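# Flip the gripper housing and return it to its tray

## Task

Flip the loose gripper housing so it sits upside down, then set it back in its tray with both halves still joined and at most about a fingernail's width of the housing sticking out beyond the tray's open side. The tray is free to move. It must end up resting on all four of its feet on the raised bench top, and no foot may hang more than halfway past an edge of that bench. Finish by releasing the housing and moving both grippers away from it.

## Robot and tools

Robot: two arms, left_arm and right_arm, each ending in a two-finger parallel gripper. A camera stand is bolted to the floor behind them.

Scene frame: the origin is at table-top height, midway between the nominal arm bases. +x points out over the table, +y toward the left_arm side, and +z up. Image left and right do not match the arm names. Calibrated bases: left_arm at (-0.023, +0.331, +0.015) m with quat_wxyz (+1.000, 0, 0, +0.011); right_arm at (+0.026, -0.323, +0.031) m with quat_wxyz (+1.000, 0, 0, -0.013). On each gripper the fingers point along its +z axis and close along its y axis. end_effector_position is the point between the pads, about 1 cm short of the fingertips. Reported hand pose can be off by a few cm, more at long reach.

Command row (used by execute_actions and move): one flat list of 14 numbers, each in [-1, 1], always covering both arms even if one stays still. Order: left_arm dx, dy, dz, rx, ry, rz, opening, then the same seven for right_arm. dx, dy, dz are offsets, not a place, measured along the scene axes from that arm's Hand target at the start of the action or move. 1.0 equals 0.6 m. rx, ry, rz form a single rotation vector, where 1.0 equals 180 degrees, and the turn is about the Hand target's position. Six zeros mean: go to the current Hand target. Opening is absolute, not an offset: +1 is fully open (0.094 m), -1 is closed. Note that 0 is a real opening command (half open), so to keep a gripper as it is, resend its present command, shown in Tool commands.

execute_actions: actions is a list of actions. Each action holds up to 15 rows, one per 1/30 s control step; a short action repeats its final row until step 15. Every row in an action is measured from the same starting Hand target, not from the previous row. The next action starts from the new Hand target, so sending the same offset again moves further. cameras: a list of names, ["all"], or []. An empty actions list returns images and the full state.

move: target is either one 14-number row or a list of up to 15 rows. Every row counts from the Hand targets at the start of the move. speed is the top path speed in m/s, from 0.002 to 4.3, default 0.25; rotation is capped at twice that in rad/s. It can be one value or one per target. blend is in metres and rounds off corners between listed targets; 0 stops at each one. opening_speed sets how fast the opening command changes, per second on the -1 to +1 scale, minimum 0.2. Use it to close gently. grip_force is the per-pad force limit in N, 10 to 50, given as one value or one per arm. It stays set until changed, and a lower value makes closing slow. blocking=false returns after about 0.5 s while the move keeps running. Paths are straight lines that take no notice of obstacles or the other arm, and last at most 10 s. The result adds a move: line, such as done, off_target, moving, held or fault, plus limits=paced (the pose was clipped) or limits=held (steps were withheld).

wait: seconds from 0 to 10; the robot holds its last command. stop: brakes a running move. zoom_image: camera plus region [x0, y0, x1, y1] in pixels of that camera's newest image, at most 504 by 504. finished_scene: scene, the current scene number; this ends the scene and cannot be undone.

Cameras: cam_head_left, cam_head_right, cam_high and cam_low (each 896x504), and cam_left_wrist and cam_right_wrist (each 672x504, fisheye).

Result lines: end_effector_position (m) and end_effector_quat_wxyz are in the scene frame. Hand target is the last commanded pose after clipping, and the next offsets start from it. grip_measured gives the finger opening on the command scale; it reads a little wide when empty and a little narrow on a firmly held part. grip_effort_nm is the gripper motor effort, negative when closing. It can look like a grasp even when the fingers are just pressing on themselves. Joint positions end with the opening in m. Joint torques include the arm's own weight. Joint velocities marked within noise mean the arm is at rest. Motor temperatures appear as numbers, and MOTOR HOT appears at 85 °C. At 100 °C an OVER-TEMPERATURE FAULT drops that arm for 30 to 60 s or more.

Behaviour: each step, commanded orientation is clipped to within 40 degrees of the gripper's measured orientation. A gripper often stops a few cm short, especially under load. Sending the move again, or sending the missing distance as an offset, closes the gap. An arm blocked by something keeps pushing until you command a target back away from the contact. Keep paths clear of each arm's own base, since passing near it can flip the shoulder posture.

Avoid: any contact between the two arms, grippers or wrist cameras, which the clearance check does not catch; fast moves into contact; dropping the housing or letting go while it still moves; pulling the halves apart; tipping or sliding the loose tray off the bench; and anything falling off the table. Release by commanding an opening well above grip_measured, then lift away. Long holds or strained reaches heat the motors.

Each tool is called as name(argument=value, ...) on one line, values as JSON.

## Session

execute_actions(actions=[])

Scene clock: 0.00 s.
left_arm: end_effector_position=(+0.6816, +0.0008, +0.3286) grip_measured=+1.000 grip_effort_nm=n/a end_effector_quat_wxyz=(+0.298, -0.328, +0.897, -0.010) | right_arm: end_effector_position=(+0.4011, -0.3548, +0.3276) grip_measured=+1.000 grip_effort_nm=n/a end_effector_quat_wxyz=(+0.297, -0.205, +0.843, +0.399)
Joint positions: left_arm=[-0.556 2.373 2.86 -1.631 -0.442 -1.136 0.094] | right_arm=[-0.466 1.317 1.169 -1.573 -1.035 -1.053 0.094]
Joint velocities: within noise
Joint torques (N m): no reading
Motor temperatures (°C): left_arm=[25 25 25 25 26 26 26] | right_arm=[27 24 26 26 24 25 26]
Heat: left arm: hottest wrist yaw 26 °C; right arm: hottest waist 27 °C.
Hand target: left_arm +0.6848, -0.0011, +0.3258; +0.299, -0.328, +0.896, -0.012 | right_arm +0.4056, -0.3572, +0.3375; +0.306, -0.212, +0.842, +0.391
Tool commands: left_gripper/opening=+1.0 right_gripper/opening=+1.0

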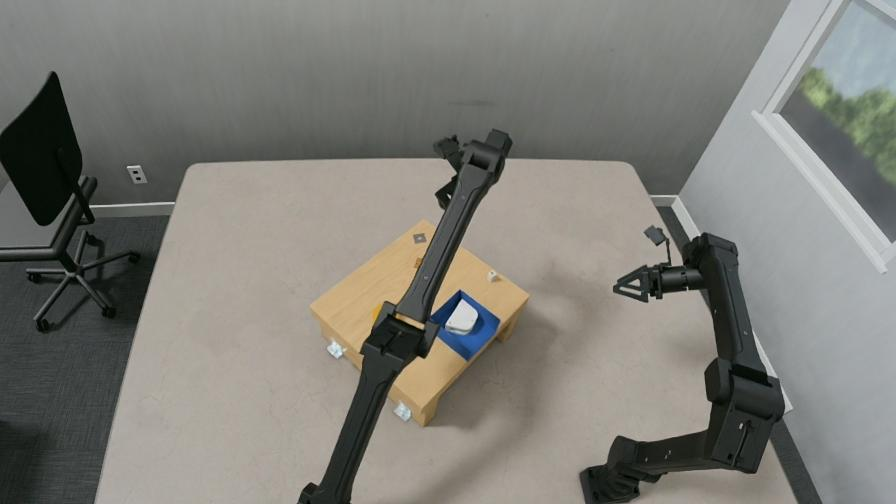

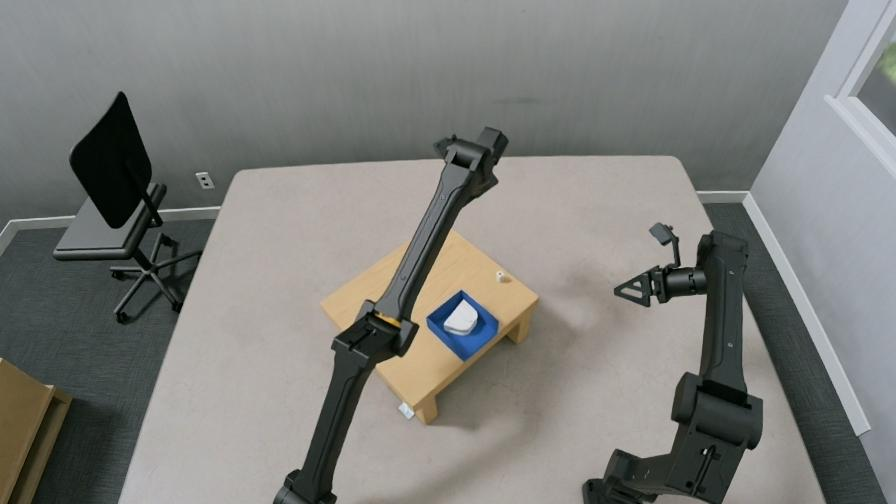

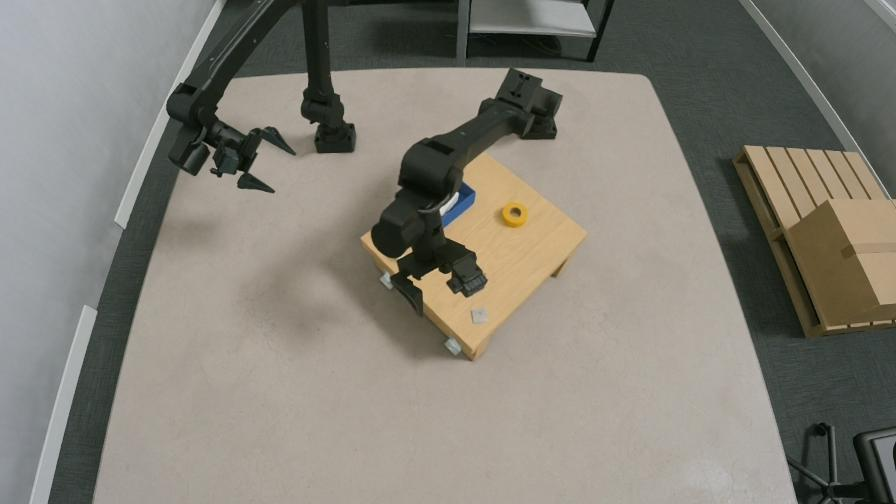

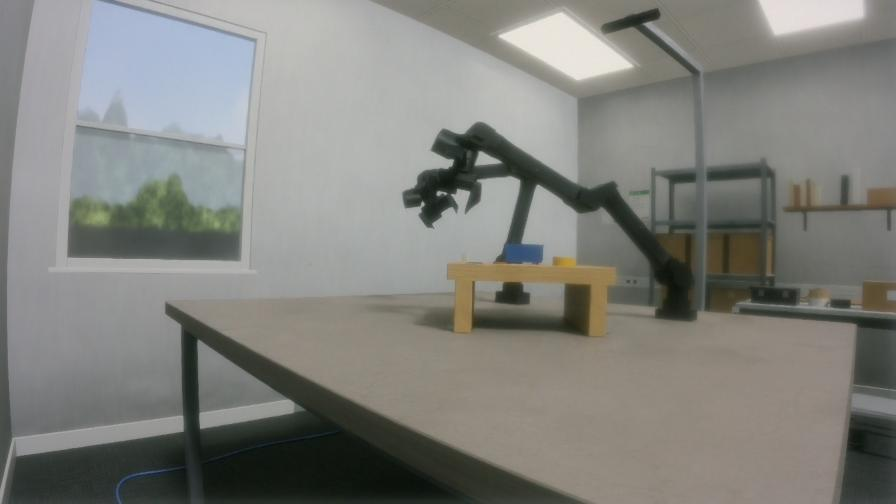

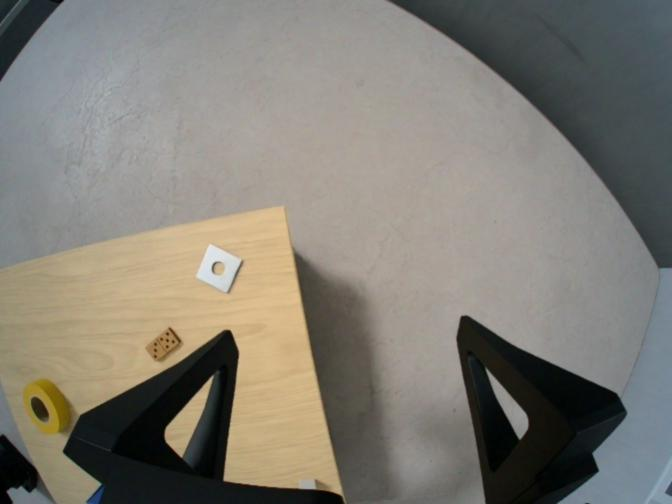

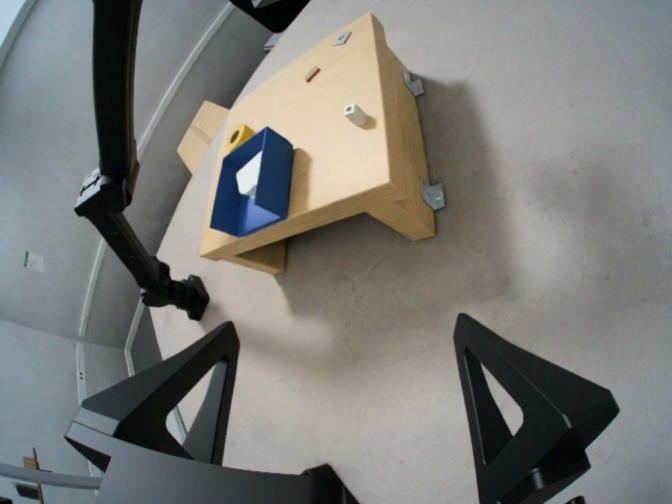

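zoom_image(camera="cam_right_wrist", region=[190, 100, 320, 250])

zoom_image(camera="cam_head_right", region=[400, 260, 560, 380])

zoom_image(camera="cam_head_left", region=[400, 260, 560, 380])

zoom_image(camera="cam_low", region=[430, 220, 630, 340])

Scaled by 3.360 from the camera's 672x504 image, which has a finer 960x720 frame.

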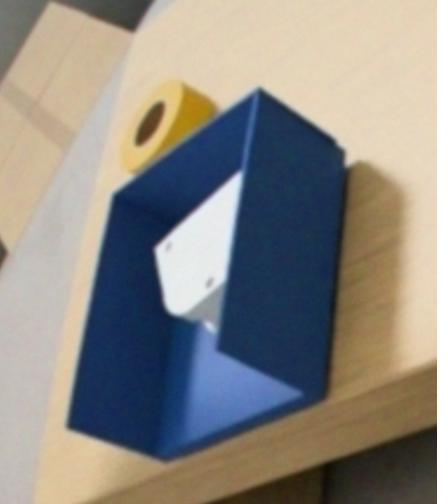

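Scaled by 3.150 from the camera's 896x504 image, which has a finer 1280x720 frame.

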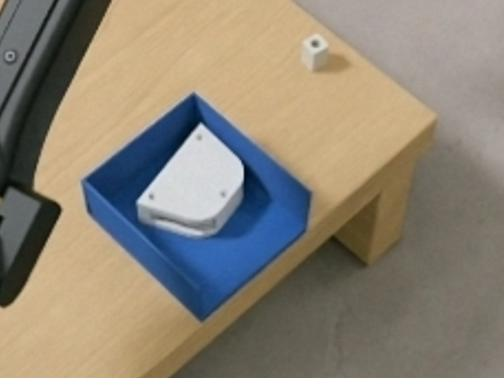

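Scaled by 3.150 from the camera's 896x504 image, which has a finer 1280x720 frame.

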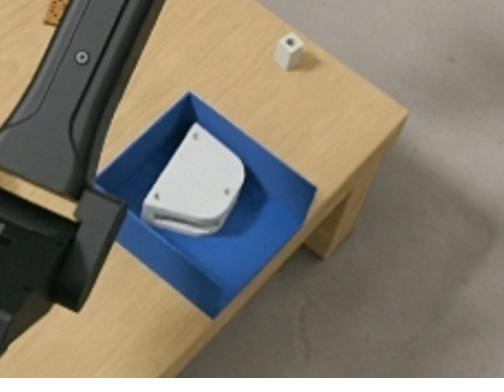

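Scaled by 2.520 from the camera's 896x504 image, which has a finer 1280x720 frame.

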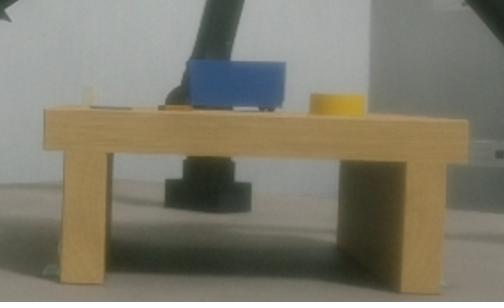

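move(target=[-0.5, 0.6, 0.2, 0, 0, 0, 1, 0, 0, 0, 0, 0, 0, 1], cameras=["cam_head_left", "cam_head_right", "cam_high", "cam_left_wrist"])

Scene clock: 95.80 s.
left_arm: end_effector_position=(+0.3871, +0.3557, +0.4567) grip_measured=+1.000 grip_effort_nm=-0.02 end_effector_quat_wxyz=(+0.312, -0.331, +0.890, -0.020) | right_arm: end_effector_position=(+0.4011, -0.3548, +0.3276) grip_measured=+1.000 grip_effort_nm=-0.01 end_effector_quat_wxyz=(+0.297, -0.205, +0.843, +0.399)
Joint positions: left_arm=[-0.037 1.109 1.49 -1.338 -0.181 -0.67 0.094] | right_arm=[-0.466 1.317 1.169 -1.573 -1.035 -1.053 0.094]
Joint torques (N m): left_arm=[-0.5 -6.36 9.13 0.8 -0.06 0.11] | right_arm=[1.03 -7.94 9.7 0.16 -0.71 -0.06]
Motor temperatures (°C): left_arm=[25 34 35 25 26 26 26] | right_arm=[26 25 34 25 25 25 26]
Heat: left arm: hottest elbow 35 °C; right arm: hottest elbow 34 °C.
Hand target: left_arm +0.3847, +0.3590, +0.4458; +0.299, -0.328, +0.896, -0.012 | right_arm +0.4056, -0.3572, +0.3375; +0.306, -0.212, +0.842, +0.391
Off the commanded pose: left_arm 0.012 m, 2 deg | right_arm 0.011 m, 2 deg.
move: off_target (left_arm, right_arm)
camera_calibration:
cam_left_wrist: T_world_to_cam=[[0.520494, -0.837707, 0.165326, 0.0274534], [-0.837133, -0.53878, -0.0944644, 0.598695], [0.168208, -0.0892316, -0.981705, 0.5336], [0, 0, 0, 1]] pos_world=[0.397143, 0.393177, 0.575855]
Images, in order (width x height): cam_head_left 896x504, cam_head_right 896x504, cam_high 896x504, cam_left_wrist 672x504.

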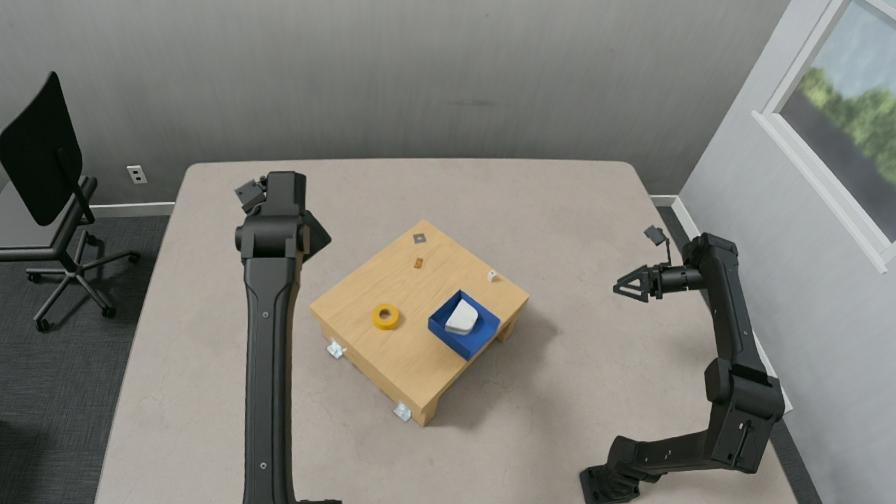

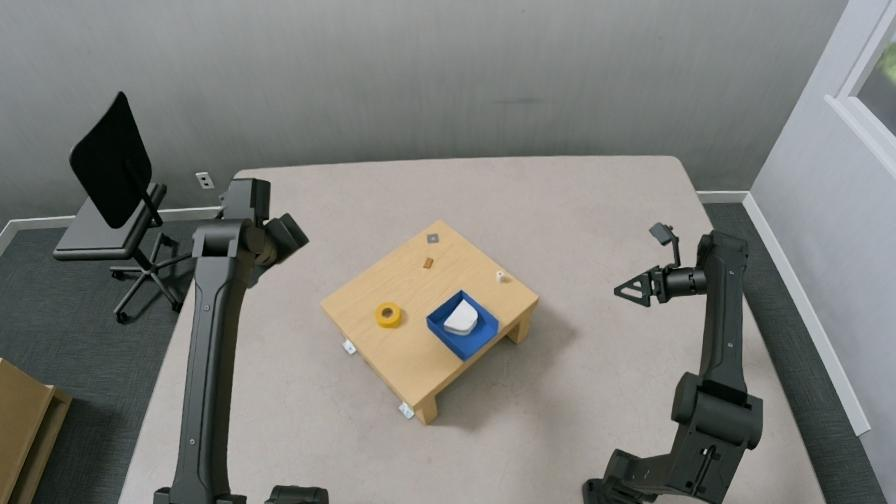

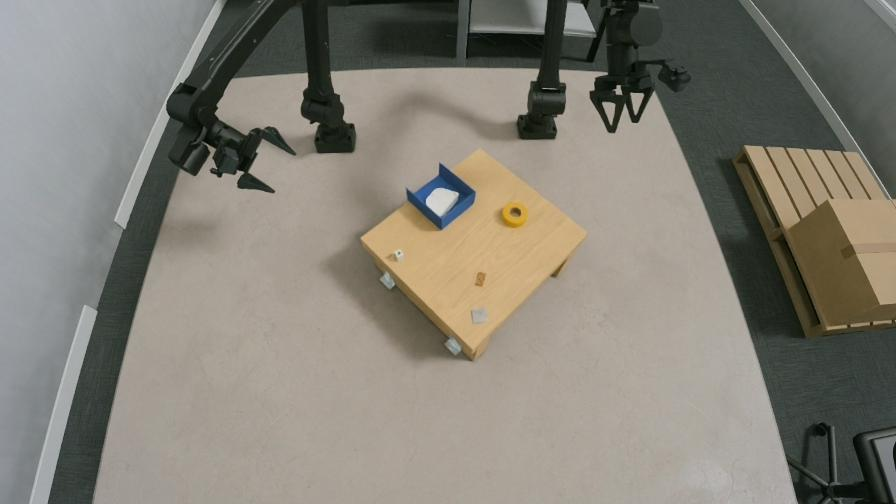

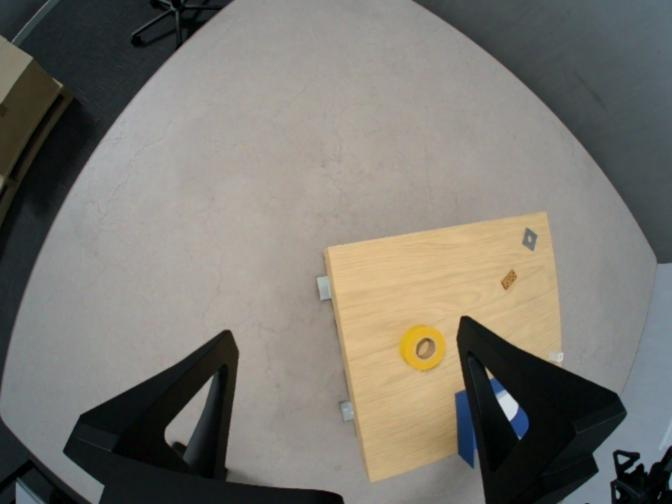

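zoom_image(camera="cam_high", region=[380, 130, 500, 250])

zoom_image(camera="cam_head_left", region=[410, 270, 520, 380])

zoom_image(camera="cam_head_right", region=[410, 270, 520, 380])

Scaled by 4.200 from the camera's 896x504 image, which has a finer 1280x720 frame.

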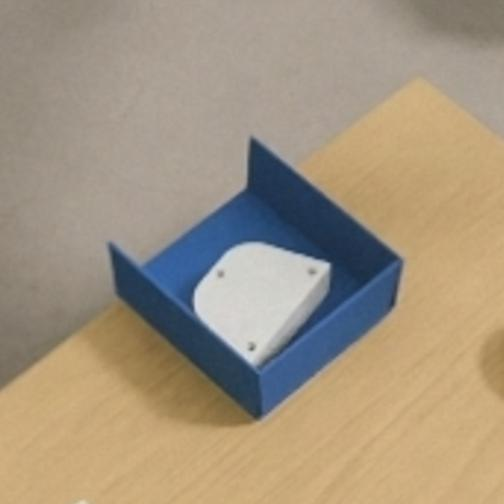

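Scaled by 4.582 from the camera's 896x504 image, which has a finer 1280x720 frame.

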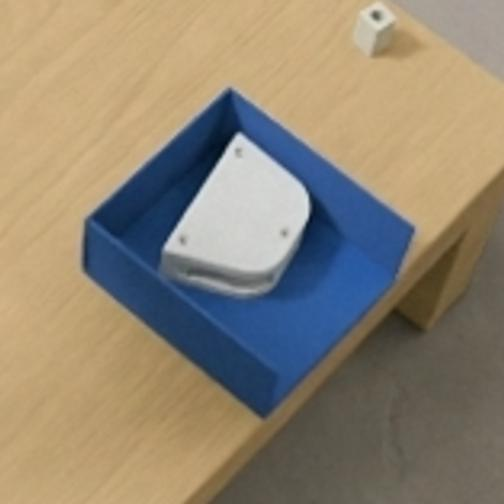

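Scaled by 4.582 from the camera's 896x504 image, which has a finer 1280x720 frame.

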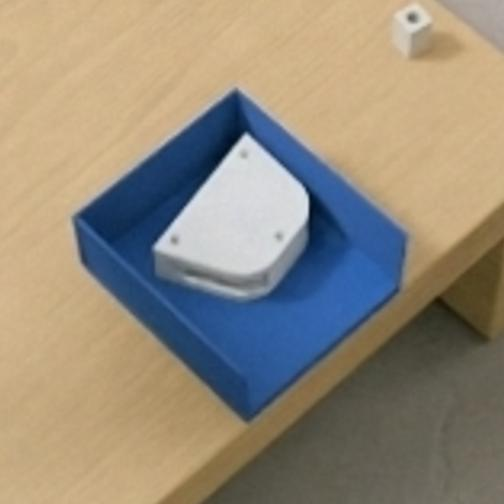

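move(target=[0, 0, 0, 0, 0, 0, 1, -0.0643, 0.482, -0.174, -0.1317, -0.1202, 0.0405, 1], cameras=["cam_head_left", "cam_right_wrist", "cam_low"])

Scene clock: 117.90 s.
left_arm: end_effector_position=(+0.3871, +0.3557, +0.4567) grip_measured=+1.000 grip_effort_nm=-0.02 end_effector_quat_wxyz=(+0.312, -0.331, +0.890, -0.020) | right_arm: end_effector_position=(+0.3666, -0.0726, +0.2358) grip_measured=+1.000 grip_effort_nm=-0.01 end_effector_quat_wxyz=(+0.383, -0.393, +0.817, +0.180)
Joint positions: left_arm=[-0.037 1.109 1.49 -1.338 -0.181 -0.669 0.094] | right_arm=[0.548 1.012 0.689 -0.409 -0.278 -0.25 0.094]
Joint torques (N m): left_arm=[-0.67 -6.18 9.02 0.87 -0.02 0.11] | right_arm=[2.02 -3.6 8.49 2.24 -0.05 0.11]
Heat: left arm: hottest elbow 35 °C; right arm: hottest elbow 35 °C.
Hand target: left_arm +0.3847, +0.3590, +0.4458; +0.299, -0.328, +0.896, -0.012 | right_arm +0.3670, -0.0680, +0.2330; +0.383, -0.391, +0.817, +0.183
Off the commanded pose: left_arm 0.012 m, 2 deg | right_arm 0.005 m, 0 deg.
move: off_target (left_arm)
camera_calibration:
cam_right_wrist: T_world_to_cam=[[0.759088, -0.649374, -0.0458145, -0.314839], [-0.621049, -0.701285, -0.349998, 0.29545], [0.19515, 0.294132, -0.93563, 0.293019], [0, 0, 0, 1]] pos_world=[0.365297, -0.0834404, 0.36314]
Images, in order (width x height): cam_head_left 896x504, cam_low 896x504, cam_right_wrist 672x504.

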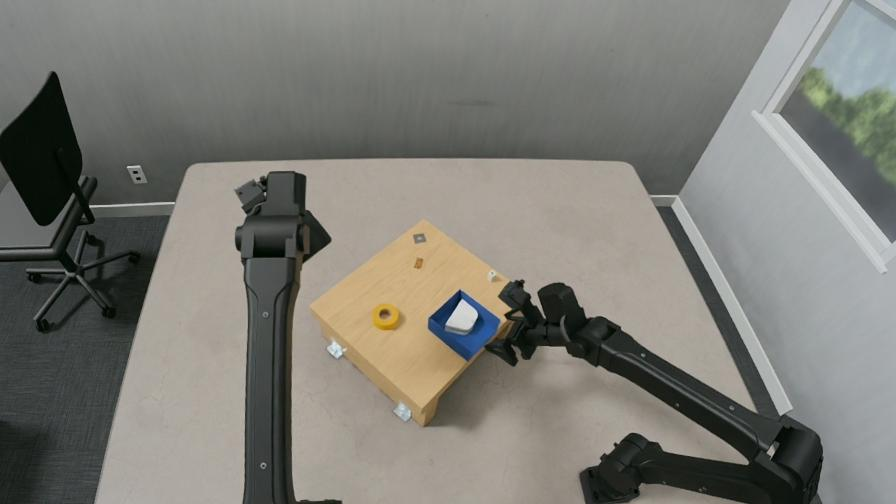

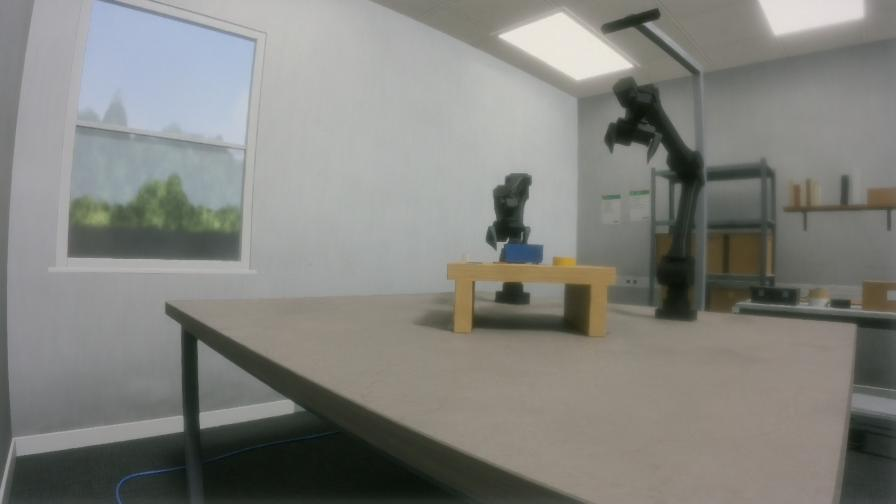

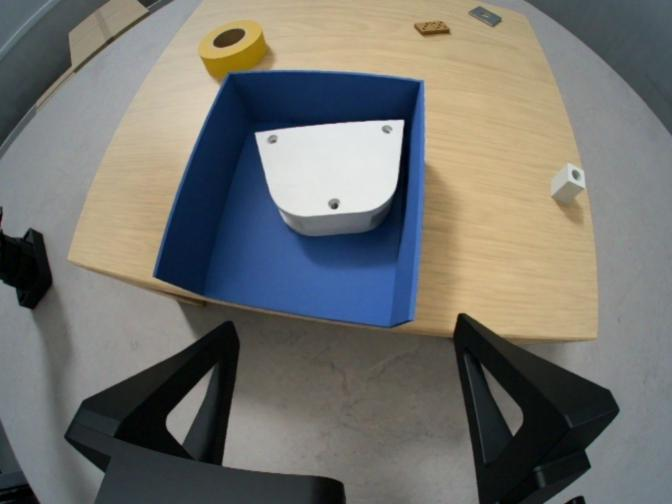

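zoom_image(camera="cam_right_wrist", region=[140, 50, 460, 350])

zoom_image(camera="cam_right_wrist", region=[230, 100, 430, 250])

Scaled by 1.575 from the camera's 672x504 image, which has a finer 960x720 frame.

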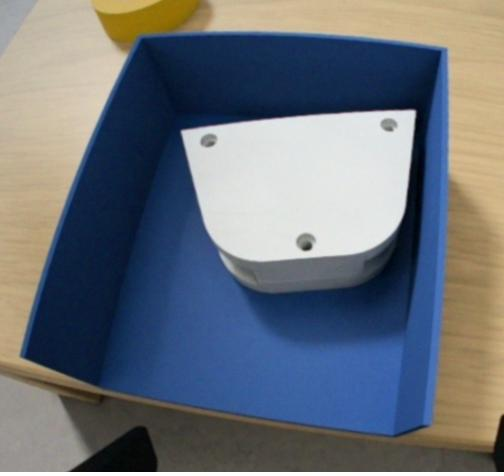

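Scaled by 2.520 from the camera's 672x504 image, which has a finer 960x720 frame.

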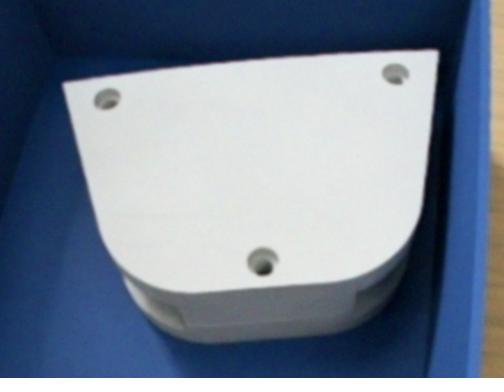

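zoom_image(camera="cam_head_left", region=[420, 260, 620, 390])

wait(seconds=0.1, cameras=["cam_head_right", "cam_high"])

zoom_image(camera="cam_head_right", region=[420, 260, 620, 390])

zoom_image(camera="cam_high", region=[340, 100, 500, 250])

Scaled by 2.520 from the camera's 896x504 image, which has a finer 1280x720 frame.

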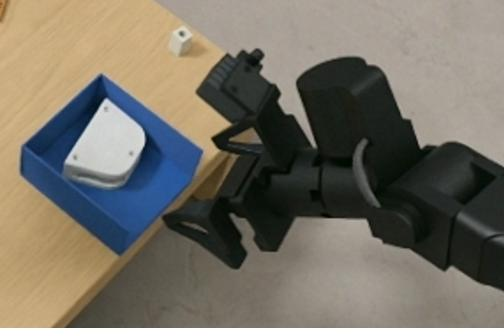

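Scene clock: 167.73 s.
left_arm: end_effector_position=(+0.3871, +0.3557, +0.4567) grip_measured=+1.000 grip_effort_nm=-0.02 end_effector_quat_wxyz=(+0.312, -0.331, +0.890, -0.020) | right_arm: end_effector_position=(+0.3666, -0.0726, +0.2358) grip_measured=+1.000 grip_effort_nm=-0.01 end_effector_quat_wxyz=(+0.382, -0.393, +0.817, +0.180)
Joint positions: left_arm=[-0.037 1.109 1.49 -1.338 -0.181 -0.669 0.094] | right_arm=[0.548 1.012 0.689 -0.409 -0.278 -0.249 0.094]
Joint torques (N m): left_arm=[-0.97 -6.59 9.03 0.88 -0.05 0.11] | right_arm=[1.67 -3.78 8.59 2.17 -0.04 0.15]
Motor temperatures (°C): left_arm=[25 28 34 25 26 26 26] | right_arm=[26 25 34 26 25 25 26]
Heat: left arm: hottest elbow 34 °C; right arm: hottest elbow 34 °C.
Hand target: left_arm +0.3847, +0.3590, +0.4458; +0.299, -0.328, +0.896, -0.012 | right_arm +0.3670, -0.0680, +0.2330; +0.383, -0.391, +0.817, +0.183
Tool commands: left_gripper/opening=+1.0 right_gripper/opening=+1.0
Off the commanded pose: left_arm 0.012 m, 2 deg | right_arm 0.005 m, 0 deg.
wait: 0.10 s; at rest from the start
Images, in order (width x height): cam_head_right 896x504, cam_high 896x504.

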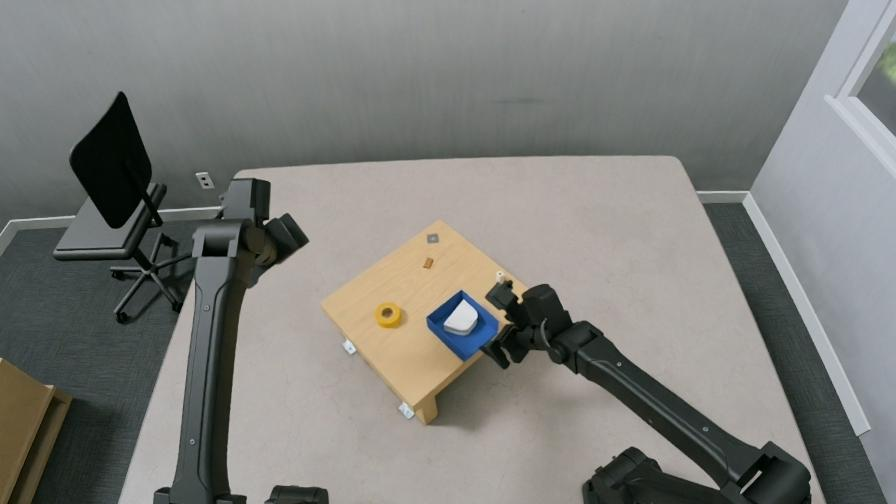

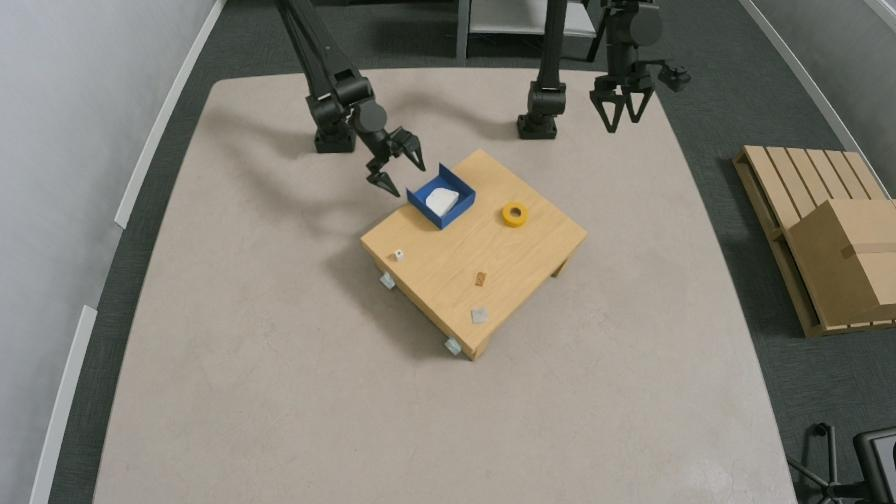

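Scaled by 2.520 from the camera's 896x504 image, which has a finer 1280x720 frame.

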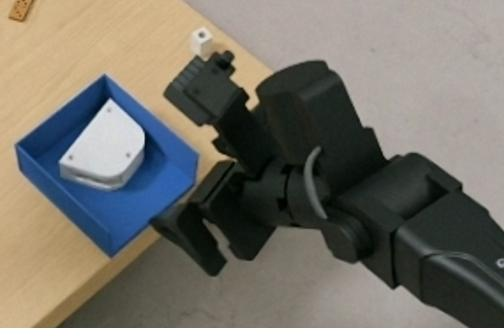

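Scaled by 3.150 from the camera's 896x504 image, which has a finer 1280x720 frame.

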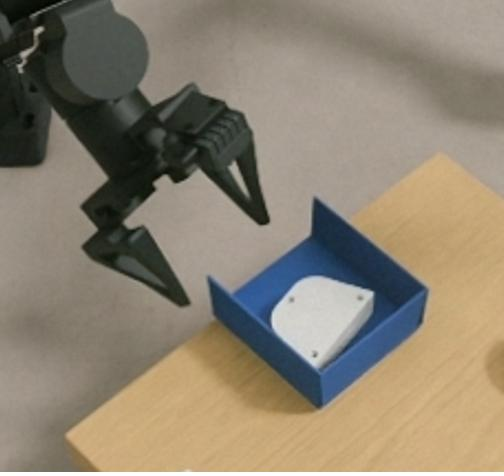

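wait(seconds=0.1, cameras=["cam_right_wrist", "cam_high"])

zoom_image(camera="cam_right_wrist", region=[60, 270, 640, 504])

zoom_image(camera="cam_high", region=[350, 110, 450, 210])

Scene clock: 390.50 s.
left_arm: end_effector_position=(+0.3871, +0.3557, +0.4567) grip_measured=+1.000 grip_effort_nm=-0.02 end_effector_quat_wxyz=(+0.312, -0.331, +0.890, -0.020) | right_arm: end_effector_position=(+0.3666, -0.0726, +0.2358) grip_measured=+1.000 grip_effort_nm=-0.01 end_effector_quat_wxyz=(+0.382, -0.393, +0.817, +0.180)
Joint positions: left_arm=[-0.037 1.109 1.49 -1.338 -0.181 -0.669 0.094] | right_arm=[0.548 1.012 0.689 -0.409 -0.278 -0.249 0.094]
Joint torques (N m): left_arm=[-0.32 -6.36 9.03 0.84 -0.05 0.11] | right_arm=[1.96 -3.72 8.53 2.19 -0.06 0.15]
Heat: left arm: hottest elbow 35 °C; right arm: hottest elbow 35 °C.
Hand target: left_arm +0.3847, +0.3590, +0.4458; +0.299, -0.328, +0.896, -0.012 | right_arm +0.3670, -0.0680, +0.2330; +0.383, -0.391, +0.817, +0.183
Tool commands: left_gripper/opening=+1.0 right_gripper/opening=+1.0
Off the commanded pose: left_arm 0.012 m, 2 deg | right_arm 0.005 m, 0 deg.
wait: 0.10 s; at rest from the start
camera_calibration:
cam_right_wrist: T_world_to_cam=[[0.758774, -0.649696, -0.0464341, -0.314591], [-0.621531, -0.700867, -0.34998, 0.295583], [0.194836, 0.294416, -0.935606, 0.293178], [0, 0, 0, 1]] pos_world=[0.365296, -0.083541, 0.363139]
Images, in order (width x height): cam_high 896x504, cam_right_wrist 672x504.

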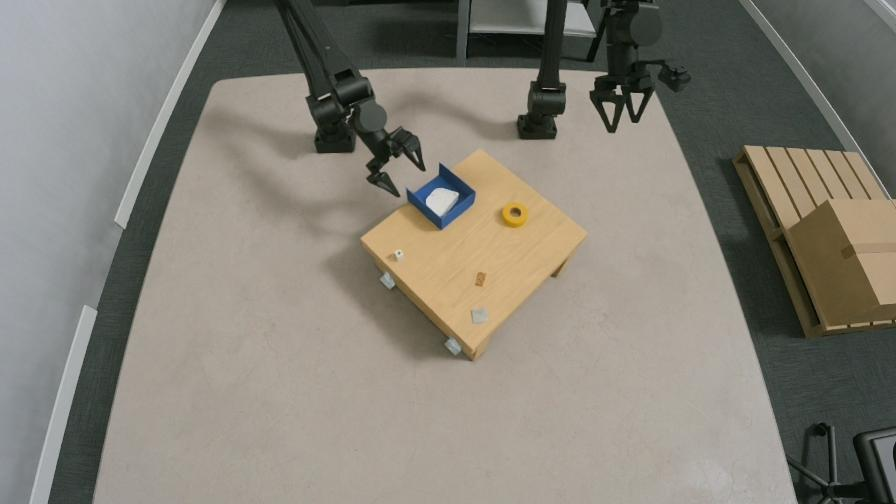

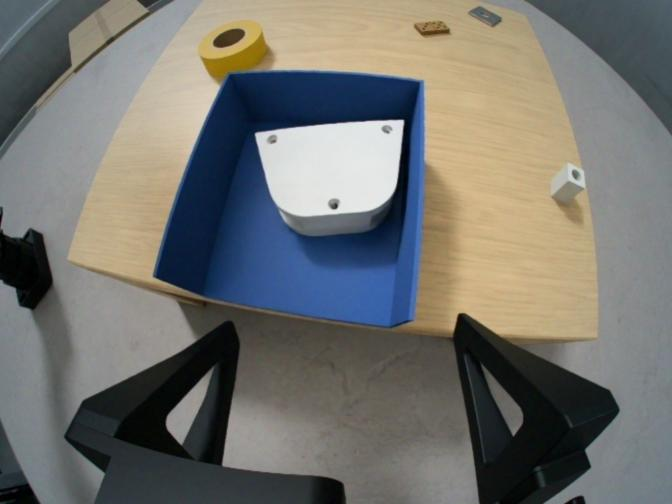

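Region (60, 270, 640, 504) is 580x234 pixels. A region can be at most 504 by 504 pixels.

Scaled by 5.040 from the camera's 896x504 image, which has a finer 1280x720 frame.

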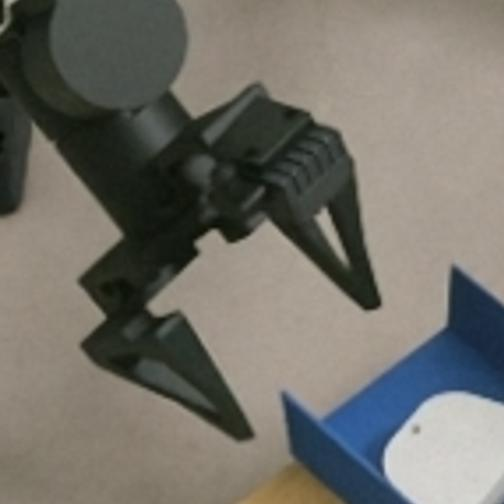

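move(target=[[0, 0, 0, 0, 0, 0, 1, 0, 0, 0.12, 0, 0, 0, 1], [0, 0, 0, 0, 0, 0, 1, 0.08, 0.1, 0.2, 0, 0, 0, 1]], blend=[0.03, 0], cameras=["cam_right_wrist", "cam_head_left", "cam_head_right"])

zoom_image(camera="cam_right_wrist", region=[140, 100, 500, 400])

Scene clock: 405.63 s.
left_arm: end_effector_position=(+0.3871, +0.3557, +0.4567) grip_measured=+1.000 grip_effort_nm=-0.02 end_effector_quat_wxyz=(+0.312, -0.331, +0.890, -0.020) | right_arm: end_effector_position=(+0.4059, -0.0188, +0.3225) grip_measured=+1.000 grip_effort_nm=-0.01 end_effector_quat_wxyz=(+0.363, -0.395, +0.825, +0.178)
Joint positions: left_arm=[-0.037 1.109 1.49 -1.338 -0.181 -0.669 0.094] | right_arm=[0.622 1.152 1.036 -0.645 -0.223 -0.199 0.094]
Joint torques (N m): left_arm=[-0.5 -6.53 8.92 0.88 -0.08 0.12] | right_arm=[2.08 -5.89 13.98 1.16 -0.03 0.16]
Heat: left arm: hottest elbow 35 °C; right arm: hottest elbow 35 °C.
Hand target: left_arm +0.3847, +0.3590, +0.4458; +0.299, -0.328, +0.896, -0.012 | right_arm +0.4151, -0.0080, +0.3532; +0.383, -0.391, +0.817, +0.183
Off the commanded pose: left_arm 0.012 m, 2 deg | right_arm 0.034 m, 3 deg.
move: off_target (left_arm, right_arm)
camera_calibration:
cam_right_wrist: T_world_to_cam=[[0.758111, -0.649591, -0.0574431, -0.30167], [-0.631737, -0.709699, -0.311827, 0.379849], [0.161793, 0.272688, -0.948401, 0.367944], [0, 0, 0, 1]] pos_world=[0.409133, -0.0267176, 0.450077]
Images, in order (width x height): cam_head_left 896x504, cam_head_right 896x504, cam_right_wrist 672x504.

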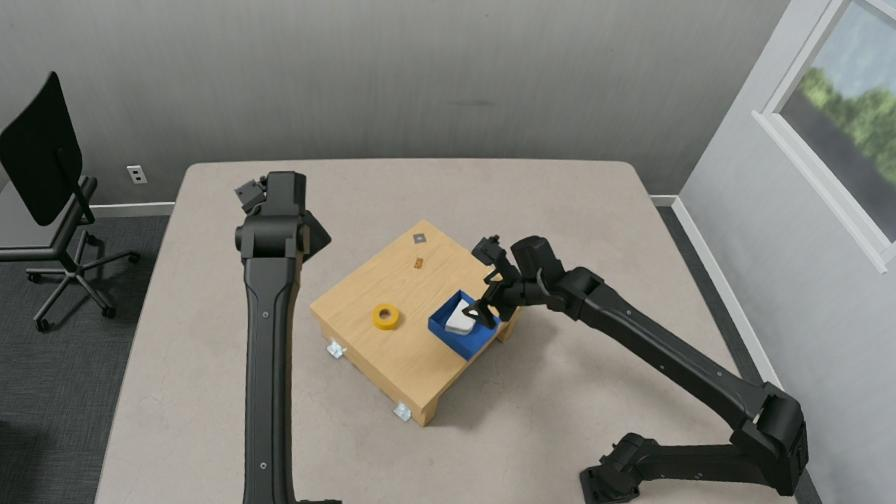

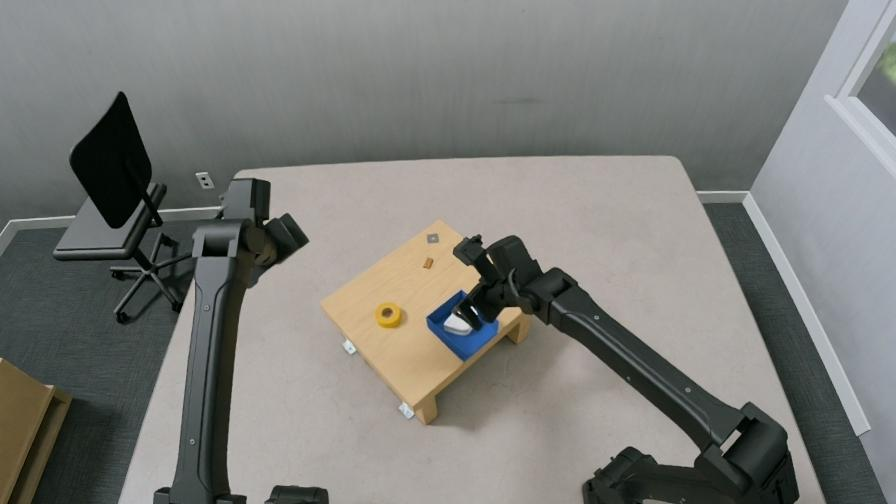

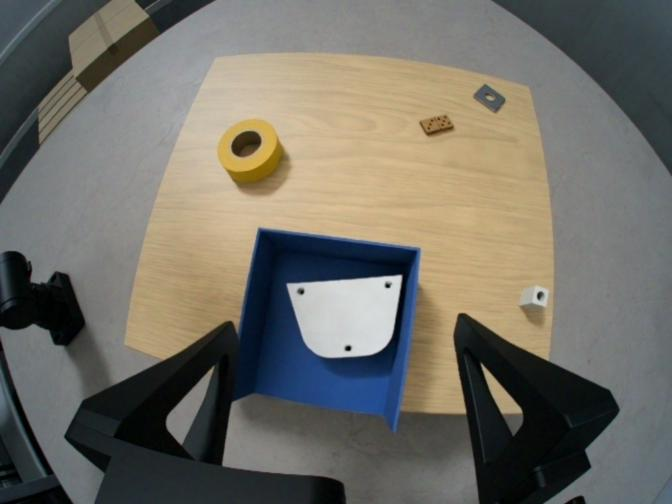

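Scaled by 1.400 from the camera's 672x504 image, which has a finer 960x720 frame.

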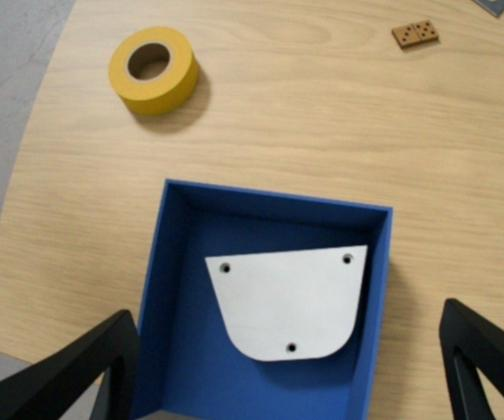

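move(target=[-0.008, -0.265, -0.143, 0.0245, -0.157, -0.640, 1, 0.0388, 0.0548, -0.0387, -0.2202, 0.1718, 0.0096, -1], cameras=["all"])

Scene clock: 516.07 s.
left_arm: end_effector_position=(+0.3667, +0.2040, +0.3441) grip_measured=+1.000 grip_effort_nm=-0.02 end_effector_quat_wxyz=(+0.327, +0.579, +0.682, -0.304) | right_arm: end_effector_position=(+0.4316, +0.0130, +0.3152) grip_measured=-0.986 grip_effort_nm=-0.75 end_effector_quat_wxyz=(+0.001, -0.440, +0.898, +0.002)
Joint positions: left_arm=[0.009 1.293 1.277 -1.44 0.92 1.383 0.094] | right_arm=[0.717 1.722 1.822 -1.667 -0.004 -0.219 0.001]
Joint torques (N m): left_arm=[-2.08 -6.95 14.6 -0.08 0.83 0.08] | right_arm=[1.96 -13.16 12.55 0.06 0.09 0]
Motor temperatures (°C): left_arm=[25 27 36 25 26 26 25] | right_arm=[26 25 51 26 24 25 27]
Heat: left arm: hottest elbow 36 °C; right arm: hottest elbow 51 °C.
Hand target: left_arm +0.3799, +0.2000, +0.3601; +0.337, +0.593, +0.670, -0.295 | right_arm +0.4382, +0.0249, +0.3298; +0.000, -0.446, +0.895, +0.000
Off the commanded pose: left_arm 0.021 m, 3 deg | right_arm 0.020 m, 1 deg.
joint sent to its limit (right arm) — joint 4 (wrist pitch), lower limit. The joint targets still meet the commanded pose.
move: off_target (left_arm, right_arm)
camera_calibration:
cam_left_wrist: T_world_to_cam=[[-0.99353, -0.0937096, -0.0641618, 0.411884], [-0.0607781, 0.915959, -0.396643, 0.0117756], [0.0959388, -0.390177, -0.915728, 0.478288], [0, 0, 0, 1]] pos_world=[0.364048, 0.214428, 0.469079]
cam_right_wrist: T_world_to_cam=[[0.751891, -0.659145, -0.0137274, -0.311913], [-0.570142, -0.660538, 0.488495, 0.136845], [-0.331056, -0.359468, -0.872459, 0.545181], [0, 0, 0, 1]] pos_world=[0.493032, 0.0807708, 0.404518]

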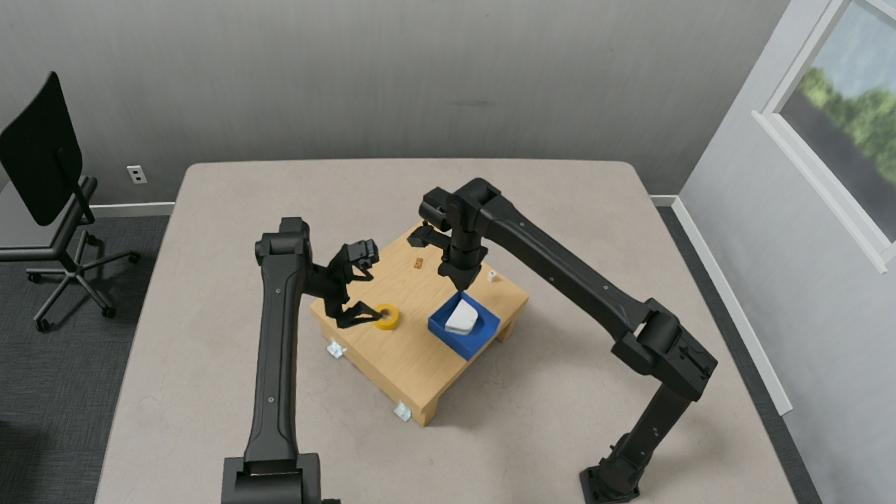

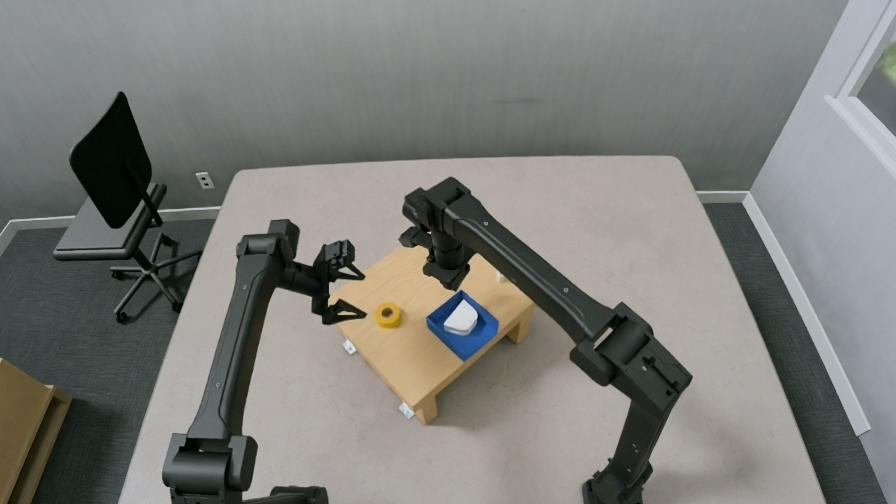

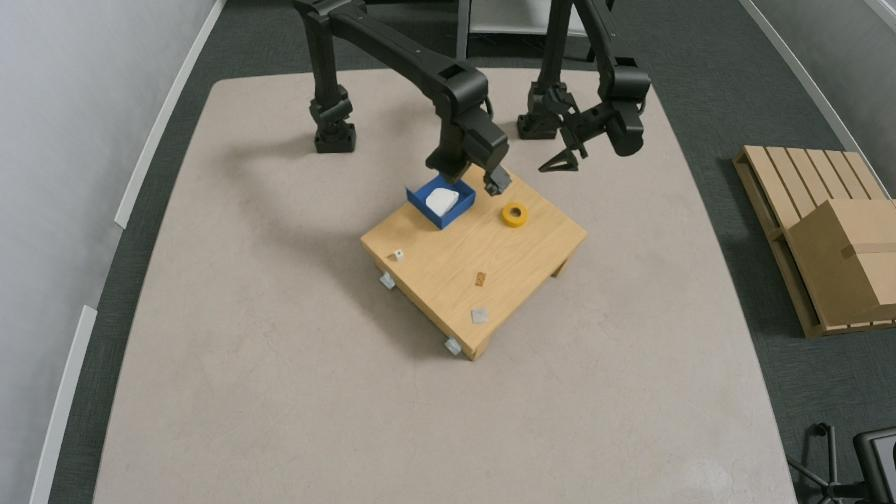

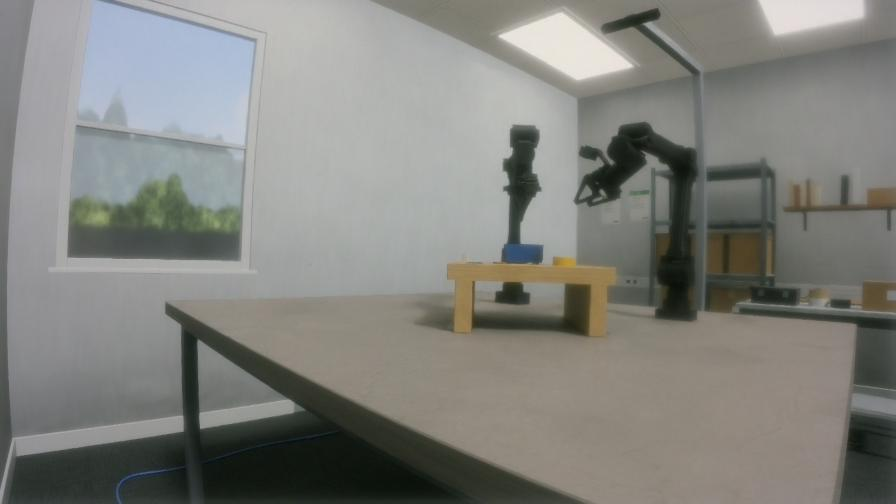

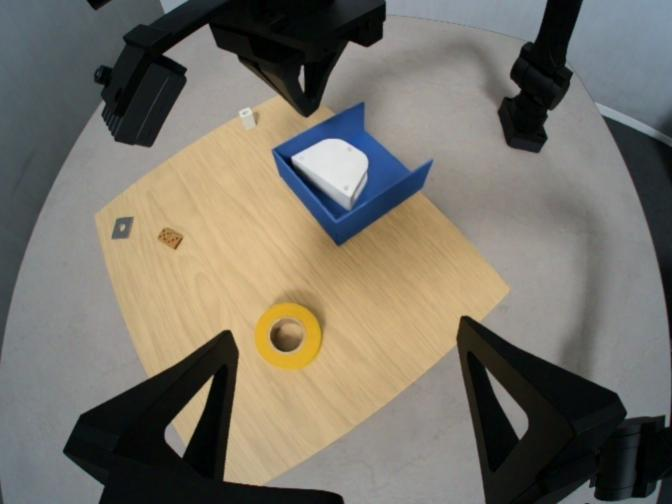

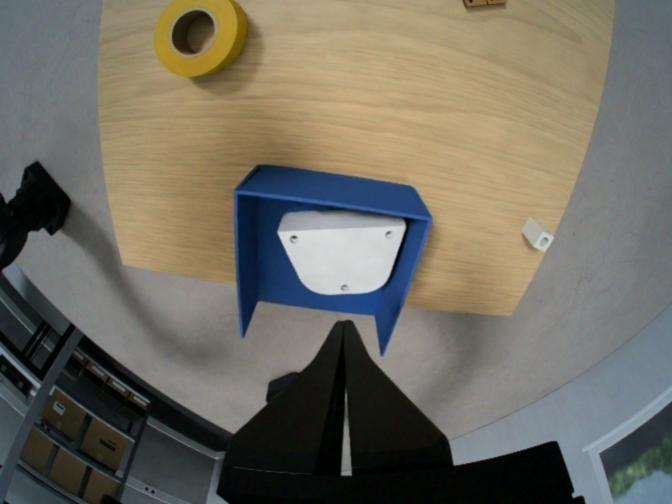

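zoom_image(camera="cam_right_wrist", region=[220, 150, 460, 370])

zoom_image(camera="cam_left_wrist", region=[220, 20, 460, 250])

zoom_image(camera="cam_right_wrist", region=[210, 300, 470, 504])

Scaled by 2.100 from the camera's 672x504 image, which has a finer 960x720 frame.

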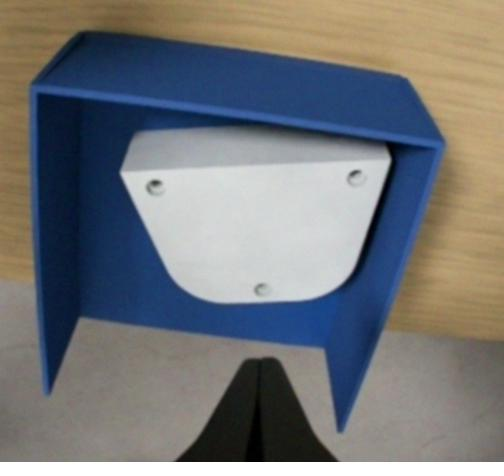

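Scaled by 2.100 from the camera's 672x504 image, which has a finer 960x720 frame.

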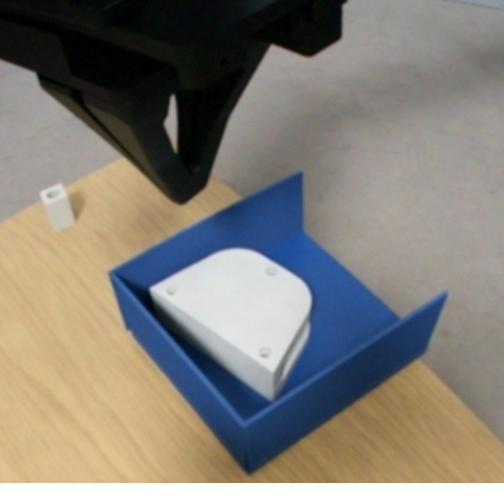

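Scaled by 1.938 from the camera's 672x504 image, which has a finer 960x720 frame.

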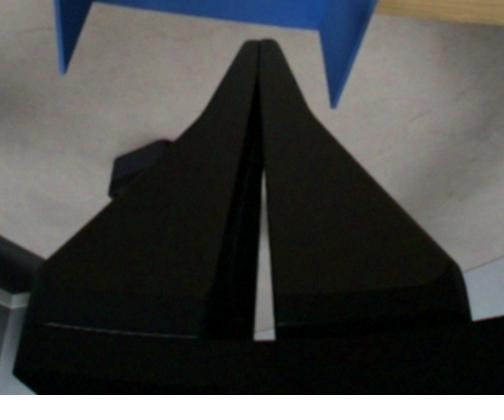

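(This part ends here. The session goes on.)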